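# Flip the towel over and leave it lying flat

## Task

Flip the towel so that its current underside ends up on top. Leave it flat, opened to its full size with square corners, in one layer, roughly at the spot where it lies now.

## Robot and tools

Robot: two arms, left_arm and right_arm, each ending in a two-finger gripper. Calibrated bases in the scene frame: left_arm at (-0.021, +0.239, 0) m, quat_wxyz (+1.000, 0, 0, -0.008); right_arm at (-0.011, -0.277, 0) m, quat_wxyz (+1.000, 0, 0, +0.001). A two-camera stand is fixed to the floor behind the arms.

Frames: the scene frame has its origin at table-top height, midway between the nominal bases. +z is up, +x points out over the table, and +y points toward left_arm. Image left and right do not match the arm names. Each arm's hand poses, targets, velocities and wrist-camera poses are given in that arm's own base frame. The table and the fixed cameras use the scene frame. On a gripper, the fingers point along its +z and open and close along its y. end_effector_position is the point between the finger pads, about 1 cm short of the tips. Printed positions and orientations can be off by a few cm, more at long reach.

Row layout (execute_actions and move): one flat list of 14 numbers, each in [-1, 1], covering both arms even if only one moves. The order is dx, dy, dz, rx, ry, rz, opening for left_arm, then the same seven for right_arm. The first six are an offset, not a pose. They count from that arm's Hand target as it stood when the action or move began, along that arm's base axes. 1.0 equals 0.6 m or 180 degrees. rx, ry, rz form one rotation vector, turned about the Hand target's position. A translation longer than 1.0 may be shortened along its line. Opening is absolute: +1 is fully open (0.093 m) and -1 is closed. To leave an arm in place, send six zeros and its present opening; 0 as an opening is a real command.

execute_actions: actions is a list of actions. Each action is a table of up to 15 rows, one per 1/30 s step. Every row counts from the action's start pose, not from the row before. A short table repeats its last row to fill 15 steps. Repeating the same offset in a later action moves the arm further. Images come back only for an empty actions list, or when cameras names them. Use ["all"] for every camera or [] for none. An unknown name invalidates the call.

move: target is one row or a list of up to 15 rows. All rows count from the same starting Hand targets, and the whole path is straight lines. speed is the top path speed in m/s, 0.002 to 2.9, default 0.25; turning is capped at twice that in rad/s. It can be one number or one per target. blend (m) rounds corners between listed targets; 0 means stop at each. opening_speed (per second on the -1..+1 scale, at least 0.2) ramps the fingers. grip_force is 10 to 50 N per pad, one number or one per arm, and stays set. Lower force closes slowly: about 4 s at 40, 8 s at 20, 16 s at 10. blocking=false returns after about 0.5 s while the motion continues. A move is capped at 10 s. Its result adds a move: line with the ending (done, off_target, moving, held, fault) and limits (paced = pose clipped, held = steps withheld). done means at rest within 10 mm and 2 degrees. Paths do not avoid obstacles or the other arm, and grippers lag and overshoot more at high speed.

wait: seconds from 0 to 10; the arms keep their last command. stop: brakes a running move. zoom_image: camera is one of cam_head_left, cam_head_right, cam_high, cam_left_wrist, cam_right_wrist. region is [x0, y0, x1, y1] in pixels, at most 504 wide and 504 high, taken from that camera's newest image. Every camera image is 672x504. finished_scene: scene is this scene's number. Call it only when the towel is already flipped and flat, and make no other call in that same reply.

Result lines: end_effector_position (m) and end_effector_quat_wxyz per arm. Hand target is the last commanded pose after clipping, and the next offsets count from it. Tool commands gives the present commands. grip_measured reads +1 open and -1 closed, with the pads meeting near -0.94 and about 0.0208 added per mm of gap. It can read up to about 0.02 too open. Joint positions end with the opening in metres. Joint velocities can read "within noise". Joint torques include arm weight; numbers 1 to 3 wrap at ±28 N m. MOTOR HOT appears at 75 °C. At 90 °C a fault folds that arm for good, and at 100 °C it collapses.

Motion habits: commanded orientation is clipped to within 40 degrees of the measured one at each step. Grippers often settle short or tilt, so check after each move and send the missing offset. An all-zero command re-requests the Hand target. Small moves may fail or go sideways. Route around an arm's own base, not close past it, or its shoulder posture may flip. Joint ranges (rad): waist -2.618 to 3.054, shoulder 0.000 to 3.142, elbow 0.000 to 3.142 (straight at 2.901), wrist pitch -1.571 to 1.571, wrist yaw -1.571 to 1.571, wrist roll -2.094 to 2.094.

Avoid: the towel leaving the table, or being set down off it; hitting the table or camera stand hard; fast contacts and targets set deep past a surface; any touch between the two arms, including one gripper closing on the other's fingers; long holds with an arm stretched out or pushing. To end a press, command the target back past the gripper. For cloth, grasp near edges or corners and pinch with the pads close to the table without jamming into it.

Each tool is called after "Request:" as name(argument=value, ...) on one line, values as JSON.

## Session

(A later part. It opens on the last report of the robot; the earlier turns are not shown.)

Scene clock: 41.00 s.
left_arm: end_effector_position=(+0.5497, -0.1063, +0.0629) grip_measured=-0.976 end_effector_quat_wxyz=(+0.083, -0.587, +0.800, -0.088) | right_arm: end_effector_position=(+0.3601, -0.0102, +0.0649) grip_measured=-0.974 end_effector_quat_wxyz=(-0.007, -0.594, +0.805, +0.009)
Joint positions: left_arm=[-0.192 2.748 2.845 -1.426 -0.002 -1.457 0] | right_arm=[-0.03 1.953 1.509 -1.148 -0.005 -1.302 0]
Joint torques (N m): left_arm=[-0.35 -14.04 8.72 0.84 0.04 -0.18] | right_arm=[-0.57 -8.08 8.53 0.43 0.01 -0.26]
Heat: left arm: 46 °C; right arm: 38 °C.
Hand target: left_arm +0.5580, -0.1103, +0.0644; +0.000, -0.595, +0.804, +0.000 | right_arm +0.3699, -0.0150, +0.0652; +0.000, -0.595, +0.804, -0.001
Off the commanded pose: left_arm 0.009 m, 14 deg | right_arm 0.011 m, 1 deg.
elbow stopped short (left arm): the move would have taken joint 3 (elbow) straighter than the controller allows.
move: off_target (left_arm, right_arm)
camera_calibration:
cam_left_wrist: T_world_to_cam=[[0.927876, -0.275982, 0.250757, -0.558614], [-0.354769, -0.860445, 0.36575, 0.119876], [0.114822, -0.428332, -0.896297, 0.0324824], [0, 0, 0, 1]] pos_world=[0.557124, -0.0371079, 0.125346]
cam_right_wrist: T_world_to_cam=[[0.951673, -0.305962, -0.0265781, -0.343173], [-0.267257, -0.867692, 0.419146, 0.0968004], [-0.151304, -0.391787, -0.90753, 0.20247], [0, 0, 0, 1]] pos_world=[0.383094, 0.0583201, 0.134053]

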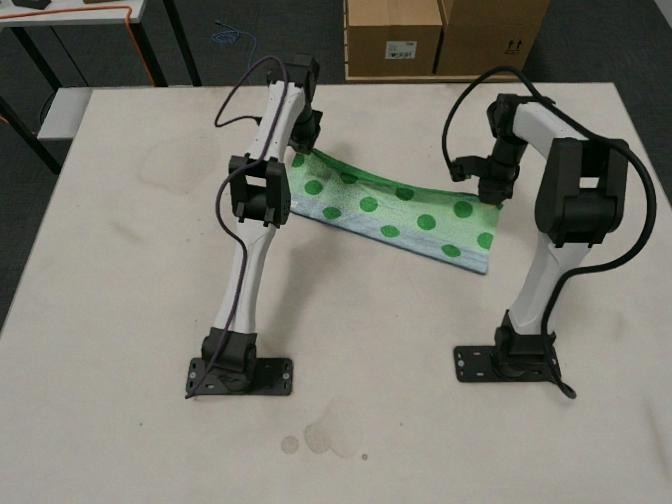

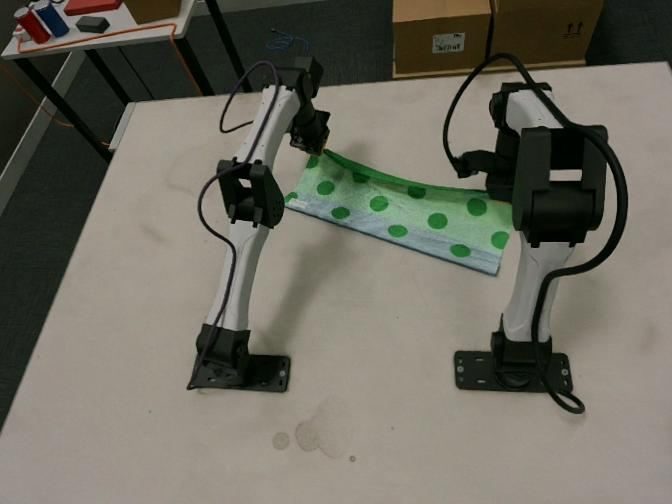

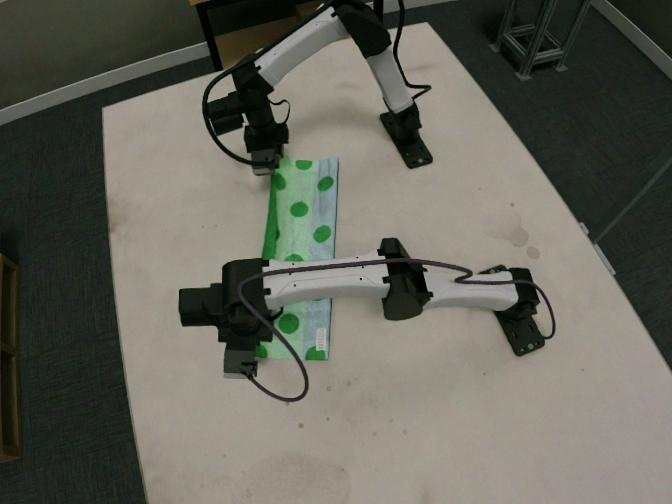

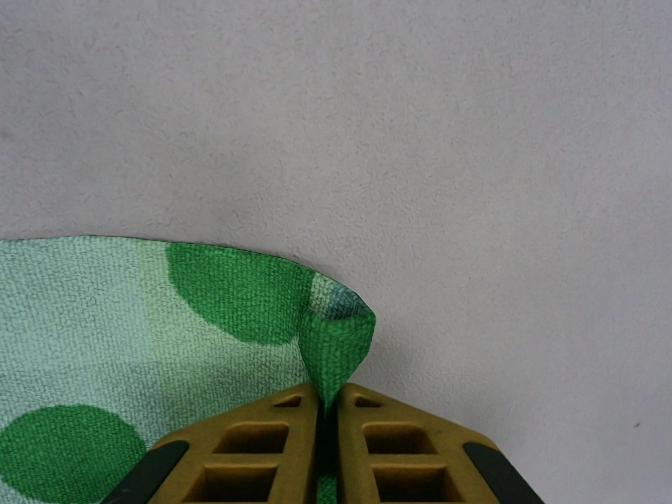

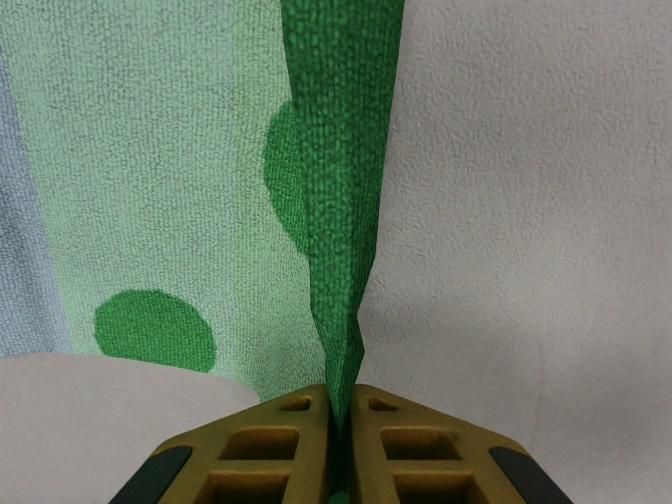

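Request:
move(target=[[-0.157,0.0555,0.209,0,0,0,-1,-0.156,0.058,0.209,0,0,0,-1],[-0.33,0.1165,0.359,0,0,0,-1,-0.328,0.1225,0.359,0,0,0,-1],[-0.3225,0.1138,0.309,0,0,0,-1,-0.3205,0.1196,0.309,0,0,0,-1],[-0.2165,0.087,0.2,0,0,0,-1,-0.2225,0.072,0.2,0,0,0,-1],[-0.1065,0.0485,0.084,0,0,0,-1,-0.113,0.0315,0.084,0,0,0,-1],[-0.012,0.015,-0.016,0,0,0,-1,-0.019,-0.004,-0.016,0,0,0,-1]], blend=[0.03,0.02,0.01,0.02,0.02,0], cameras=["all"], speed=0.15)

Scene clock: 49.47 s.
left_arm: end_effector_position=(+0.5413, -0.1002, +0.0531) grip_measured=-0.976 end_effector_quat_wxyz=(+0.063, -0.588, +0.803, -0.071) | right_arm: end_effector_position=(+0.3499, -0.0125, +0.0556) grip_measured=-0.974 end_effector_quat_wxyz=(-0.005, -0.594, +0.805, +0.007)
Joint positions: left_arm=[-0.181 2.763 2.845 -1.462 0.006 -1.445 0] | right_arm=[-0.038 1.919 1.423 -1.092 -0.005 -1.31 0]
Joint torques (N m): left_arm=[-0.08 -14.11 8.62 0.77 -0.03 -0.19] | right_arm=[-0.54 -7.82 8.35 0.4 -0.01 -0.22]
Heat: left arm: 48 °C; right arm: 39 °C.
Hand target: left_arm +0.5508, -0.1014, +0.0547; +0.000, -0.595, +0.804, +0.000 | right_arm +0.3585, -0.0174, +0.0557; +0.000, -0.595, +0.804, -0.001
Off the commanded pose: left_arm 0.010 m, 11 deg | right_arm 0.010 m, 1 deg.
elbow stopped short (left arm): the move would have taken joint 3 (elbow) straighter than the controller allows.
move: off_target (left_arm); blend cut to 0.0152 m at target 2
camera_calibration:
cam_left_wrist: T_world_to_cam=[[0.938569, -0.280008, 0.201703, -0.550259], [-0.338438, -0.861098, 0.379433, 0.116007], [0.067442, -0.424388, -0.902966, 0.0536716], [0, 0, 0, 1]] pos_world=[0.552097, -0.0314061, 0.115436]
cam_right_wrist: T_world_to_cam=[[0.951812, -0.305925, -0.0215343, -0.334684], [-0.269491, -0.867838, 0.41741, 0.0968703], [-0.146385, -0.391493, -0.908463, 0.189884], [0, 0, 0, 1]] pos_world=[0.372458, 0.0560179, 0.124861]

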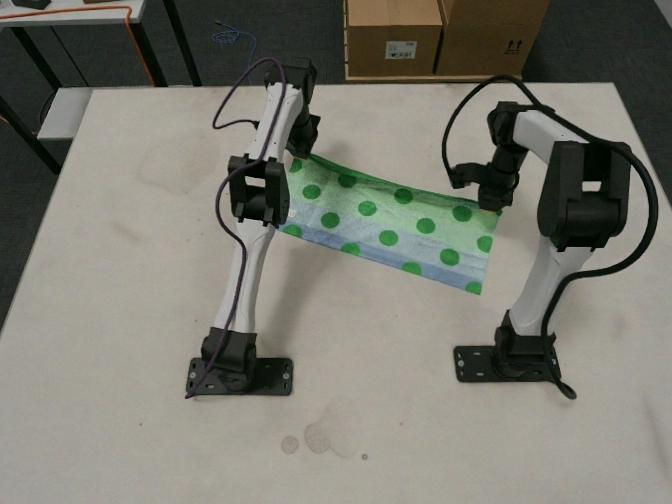

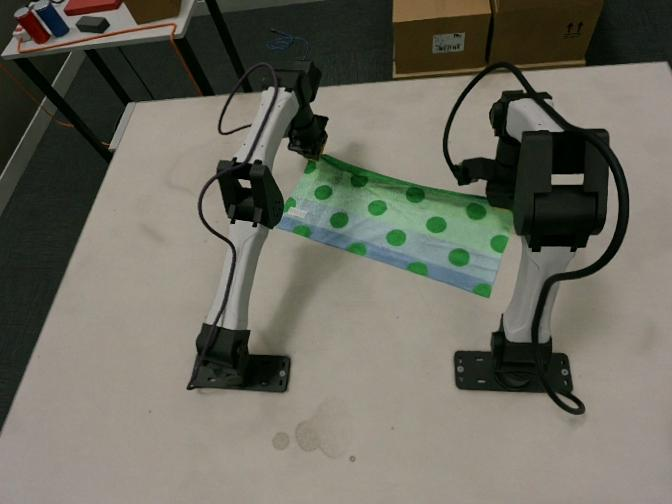

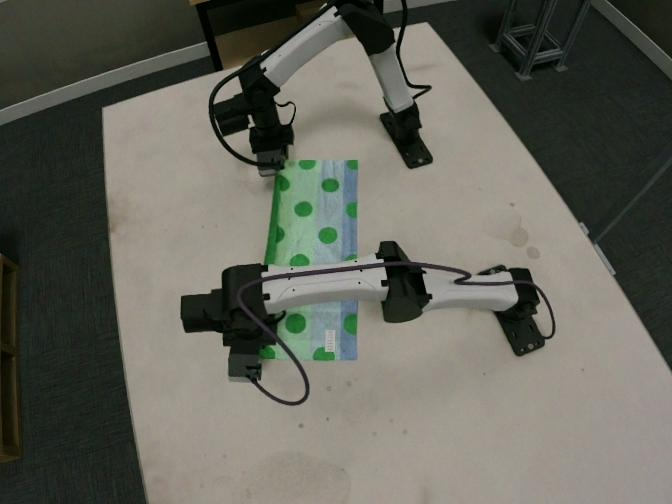

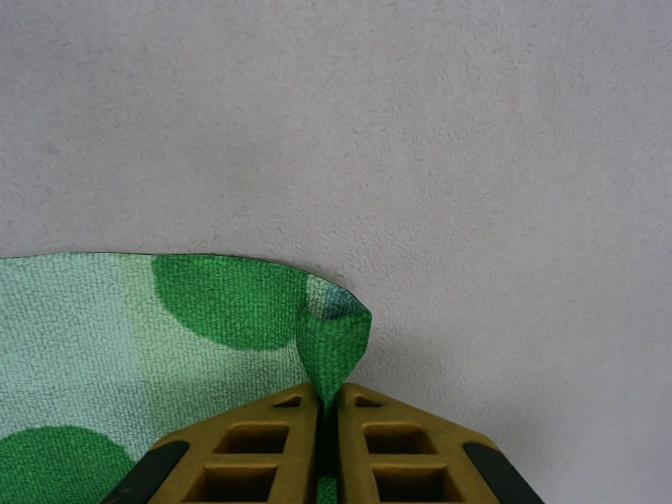

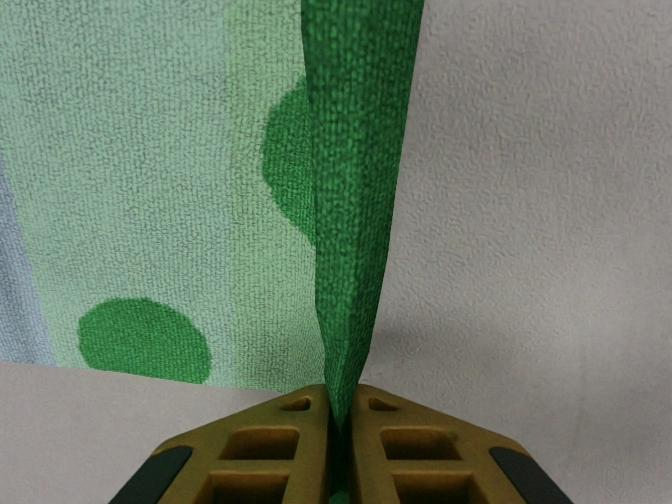

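Request:
move(target=[[0.066,-0.0145,-0.02,0,0,0,-1,0.0595,-0.031,-0.02,0,0,0,-1],[0.074,-0.017,-0.042,0,0,0,-1,0.0674,-0.034,-0.06,0,0,0,-1]], blend=[0.01,0], cameras=["all"], speed=0.12)

Scene clock: 52.20 s.
left_arm: end_effector_position=(+0.5857, -0.1115, +0.0316) grip_measured=-0.976 end_effector_quat_wxyz=(+0.114, -0.581, +0.796, -0.126) | right_arm: end_effector_position=(+0.3975, -0.0312, +0.0261) grip_measured=-0.974 end_effector_quat_wxyz=(+0.004, -0.595, +0.804, +0.000)
Joint positions: left_arm=[-0.187 2.827 2.847 -1.248 0.006 -1.448 0] | right_arm=[-0.08 2.11 1.582 -1.037 -0.005 -1.355 0]
Joint torques (N m): left_arm=[0.1 -13.96 8.81 1.11 -0.02 -0.18] | right_arm=[-0.88 -8.92 6.5 0.44 -0.03 -0.2]
Heat: left arm: 49 °C; right arm: 40 °C.
Hand target: left_arm +0.5951, -0.1116, +0.0295; +0.000, -0.595, +0.804, +0.000 | right_arm +0.3989, -0.0377, +0.0197; +0.000, -0.595, +0.804, -0.001
Off the commanded pose: left_arm 0.010 m, 20 deg | right_arm 0.009 m, 0 deg.
elbow stopped short (left arm): the move would have taken joint 3 (elbow) straighter than the controller allows.
move: off_target (left_arm)
camera_calibration:
cam_left_wrist: T_world_to_cam=[[0.897022, -0.274424, 0.346472, -0.570347], [-0.394856, -0.849788, 0.349213, 0.164595], [0.198596, -0.450058, -0.870636, -0.0541555], [0, 0, 0, 1]] pos_world=[0.587361, -0.041019, 0.0929811]
cam_right_wrist: T_world_to_cam=[[0.953068, -0.302757, -0.000327365, -0.387312], [-0.275692, -0.868314, 0.412341, 0.108328], [-0.125123, -0.392898, -0.91103, 0.154309], [0, 0, 0, 1]] pos_world=[0.418307, 0.0374288, 0.0957853]

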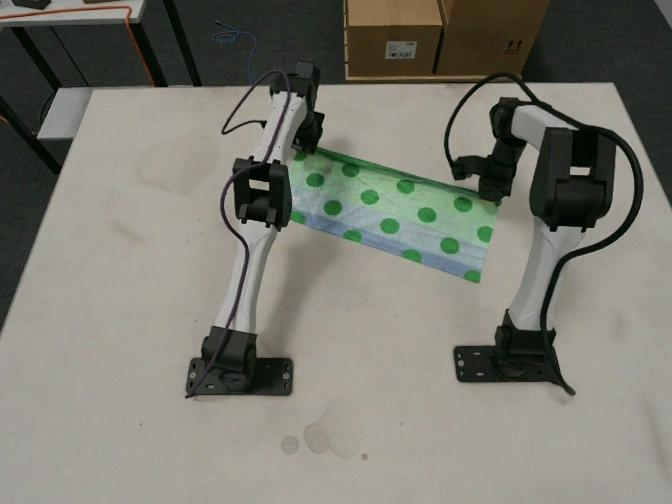

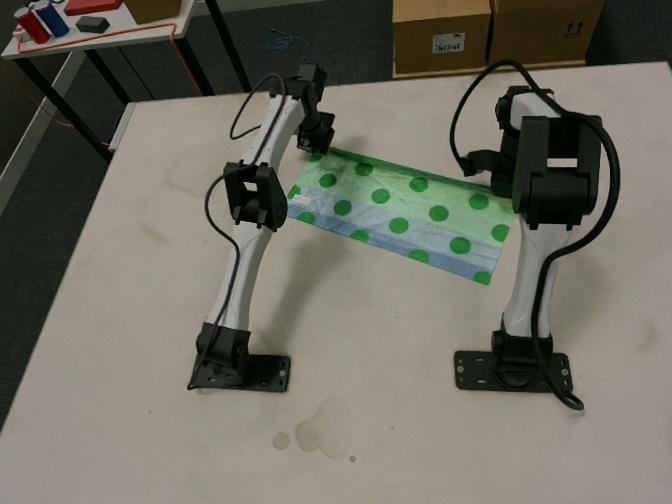

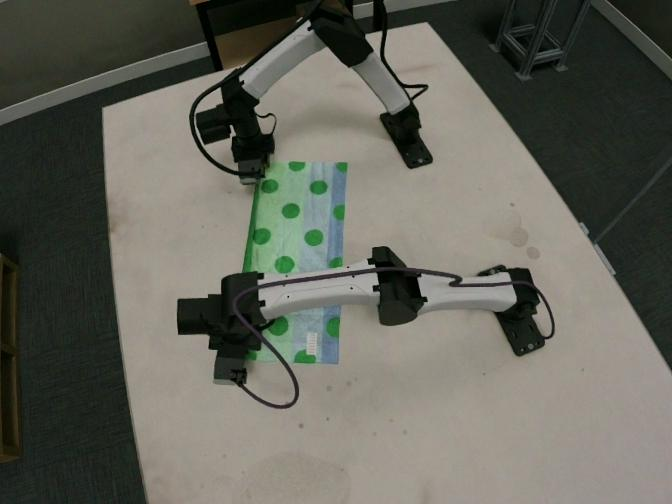

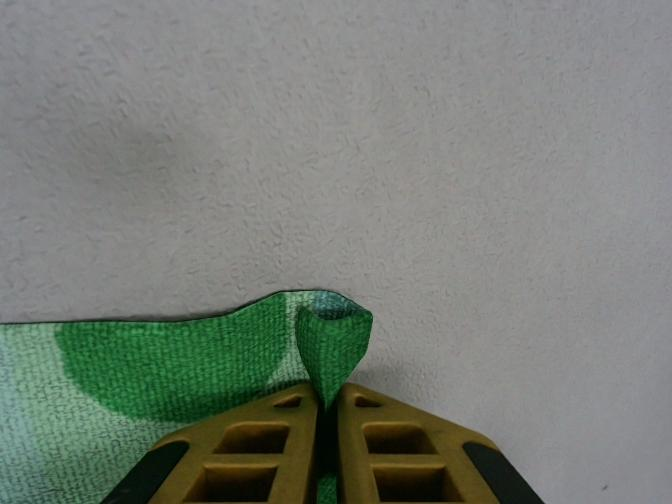

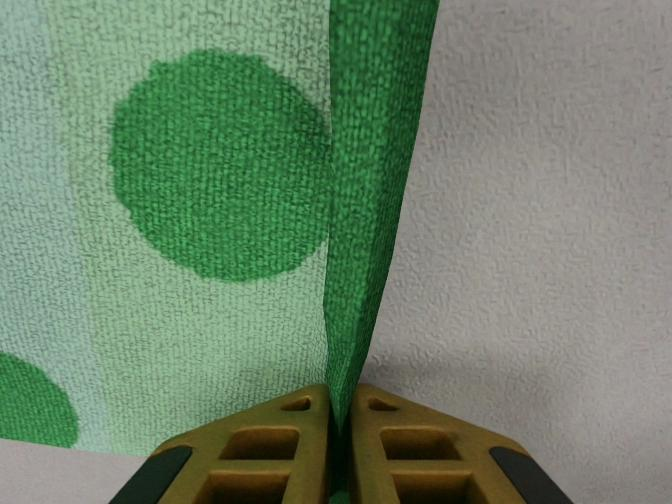

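Request:
move(target=[[-0.018,0.0055,-0.025,0,0,0,-1,-0.0156,0.0058,-0.025,0,0,0,-1],[-0.018,0.0055,-0.025,0,0,0,-0.5,-0.0156,0.0058,-0.025,0,0,0,-0.5]], opening_speed=0.6, cameras=["all"], speed=0.1)

Scene clock: 56.30 s.
left_arm: end_effector_position=(+0.5895, -0.1122, +0.0324) grip_measured=-0.502 end_effector_quat_wxyz=(+0.120, -0.580, +0.795, -0.132) | right_arm: end_effector_position=(+0.4043, -0.0318, +0.0155) grip_measured=-0.502 end_effector_quat_wxyz=(+0.022, -0.595, +0.803, -0.016)
Joint positions: left_arm=[-0.187 2.833 2.857 -1.236 0.006 -1.448 0.021] | right_arm=[-0.08 2.104 1.528 -0.94 -0.005 -1.356 0.021]
Joint torques (N m): left_arm=[0.25 -12.78 7.9 0.65 -0.02 -0.16] | right_arm=[-0.38 -9.88 3.51 0.3 0.02 -0.16]
Heat: left arm: 50 °C; right arm: 41 °C.
Hand target: left_arm +0.5843, -0.1083, +0.0146; +0.000, -0.595, +0.804, +0.000 | right_arm +0.3896, -0.0343, +0.0047; +0.000, -0.595, +0.804, -0.001
Off the commanded pose: left_arm 0.019 m, 21 deg | right_arm 0.018 m, 3 deg.
elbow stopped short (left arm): the move would have taken joint 3 (elbow) straighter than the controller allows.
move: off_target (left_arm, right_arm); target 2's new opening was sent with left_arm's hand 0.016 m and 20 deg from that target
camera_calibration:
cam_left_wrist: T_world_to_cam=[[0.891477, -0.273326, 0.361333, -0.571338], [-0.400259, -0.848797, 0.345452, 0.168722], [0.212278, -0.452589, -0.866084, -0.0631253], [0, 0, 0, 1]] pos_world=[0.590267, -0.0415202, 0.0934864]
cam_right_wrist: T_world_to_cam=[[0.95206, -0.302222, 0.0473615, -0.39433], [-0.295126, -0.866676, 0.402211, 0.122046], [-0.08051, -0.396907, -0.914321, 0.12713], [0, 0, 0, 1]] pos_world=[0.42168, 0.0370584, 0.0858254]

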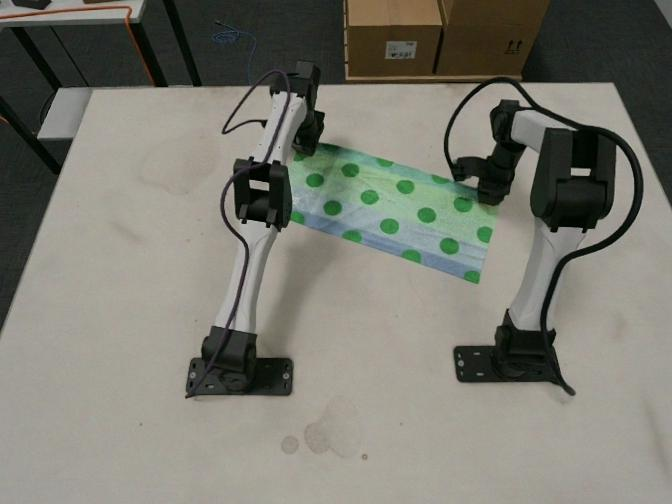

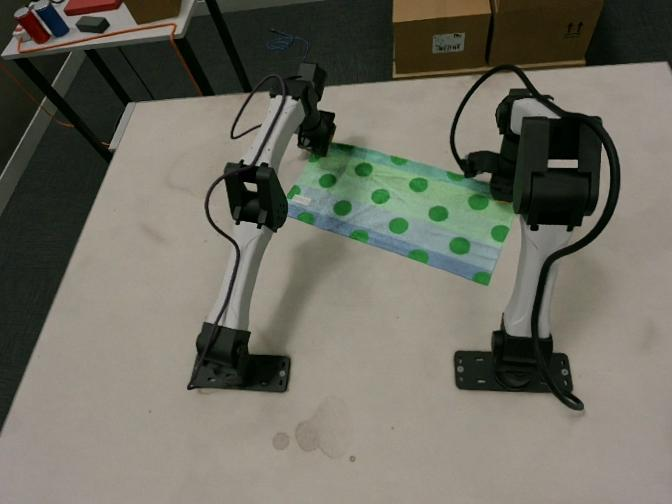

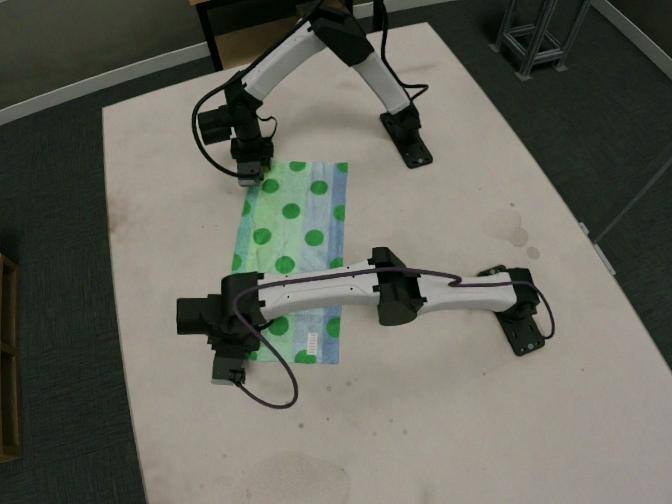

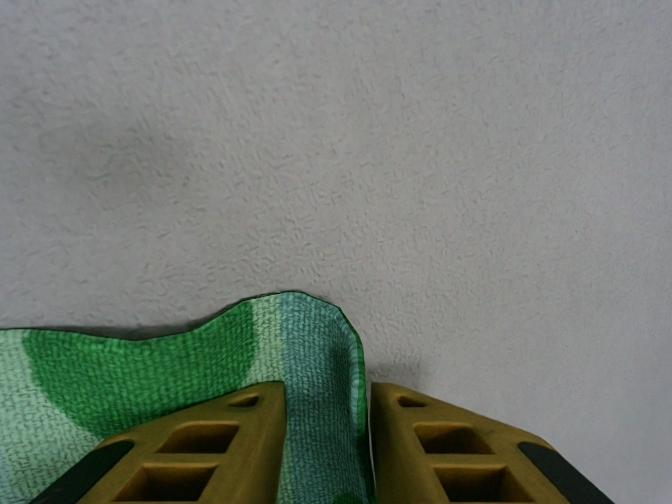

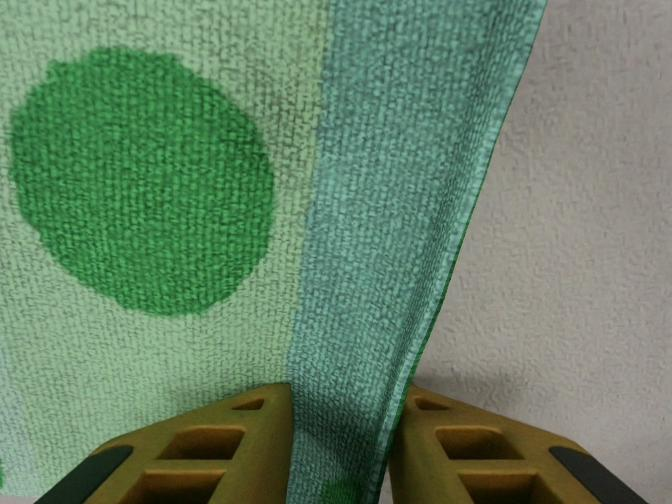

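Request:
move(target=[[0.012,-0.006,0.08,0,0,0,-0.3,0.024,0.004,0.06,0,0,0,-0.3],[-0.1,0.2,0.3,0,0,0,0,-0.2,-0.15,0.3,0,0,0,0]], blend=[0.01,0], cameras=["all"], speed=0.2)

Scene clock: 60.10 s.
left_arm: end_effector_position=(+0.5312, +0.0137, +0.1882) grip_measured=-0.002 end_effector_quat_wxyz=(+0.154, -0.590, +0.784, -0.113) | right_arm: end_effector_position=(+0.2711, -0.1227, +0.1736) grip_measured=-0.002 end_effector_quat_wxyz=(-0.005, -0.592, +0.806, +0.011)
Joint positions: left_arm=[0.028 2.492 2.838 -1.532 0.006 -1.263 0.045] | right_arm=[-0.426 1.702 1.624 -1.517 -0.002 -1.693 0.045]
Joint torques (N m): left_arm=[-0.4 -15.45 5.29 0.73 0 0.05] | right_arm=[-0.05 -9.18 8.35 0.11 -0.04 -0.22]
Heat: left arm: 51 °C; right arm: 41 °C.
Hand target: left_arm +0.5243, +0.0117, +0.1946; +0.000, -0.595, +0.804, +0.000 | right_arm +0.2696, -0.1243, +0.1847; +0.000, -0.595, +0.804, -0.001
Off the commanded pose: left_arm 0.010 m, 22 deg | right_arm 0.011 m, 2 deg.
elbow stopped short (left arm): the move would have taken joint 3 (elbow) straighter than the controller allows.
joint sent to its limit (left arm) — joint 4 (wrist pitch), lower limit. The joint targets are off in orientation, not in position.
move: off_target (left_arm, right_arm); target 2's new opening was sent with left_arm's hand 0.010 m and 22 deg from that target
camera_calibration:
cam_left_wrist: T_world_to_cam=[[0.890237, -0.26014, 0.373905, -0.543203], [-0.374857, -0.88475, 0.276949, 0.19841], [0.258767, -0.386711, -0.885152, 0.119164], [0, 0, 0, 1]] pos_world=[0.527119, 0.080316, 0.253635]
cam_right_wrist: T_world_to_cam=[[0.95037, -0.309793, -0.0287316, -0.289757], [-0.270868, -0.869303, 0.413453, -0.0683687], [-0.153061, -0.38515, -0.910072, 0.245277], [0, 0, 0, 1]] pos_world=[0.2944, -0.0547293, 0.243162]

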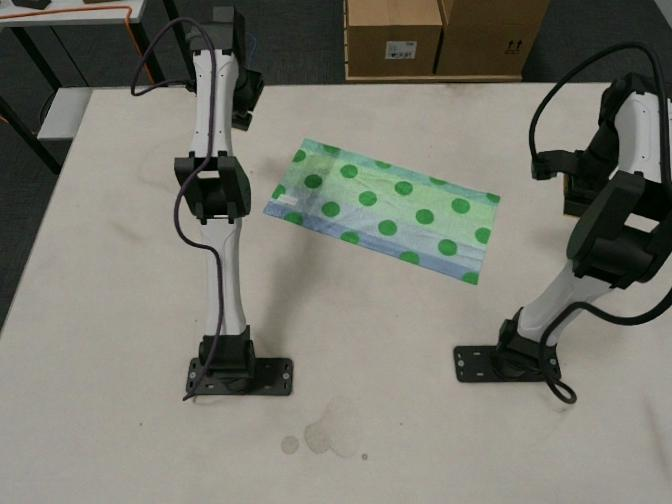

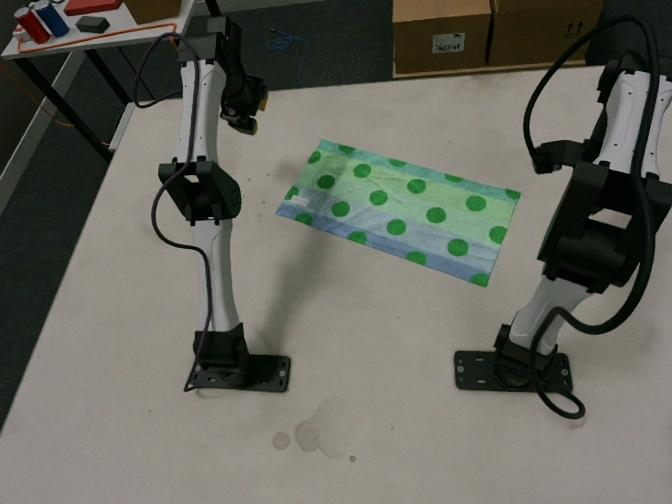

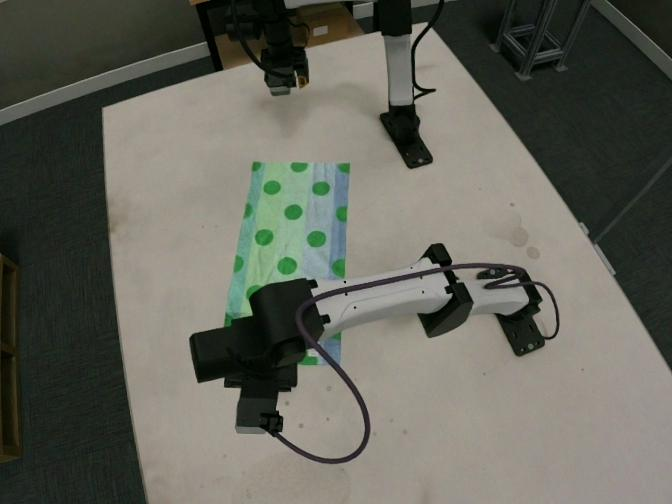

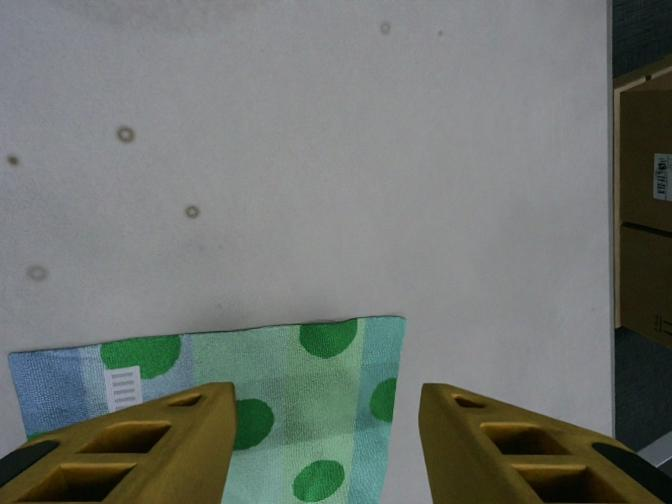

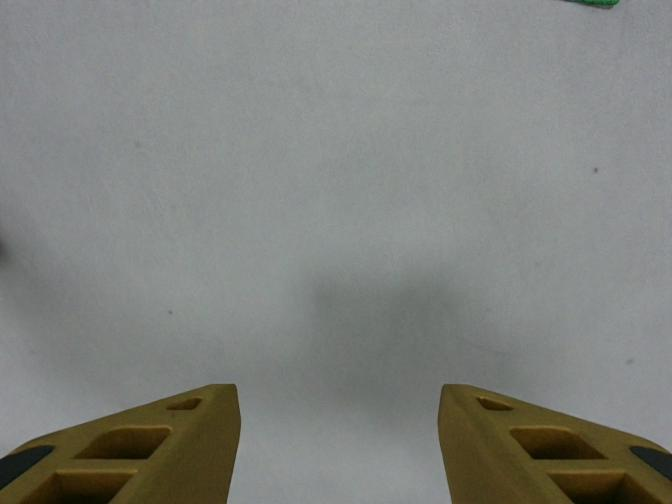

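Essentially perfect. Finish.

Request:
finished_scene(scene=1)

The scene is finished: the task was done.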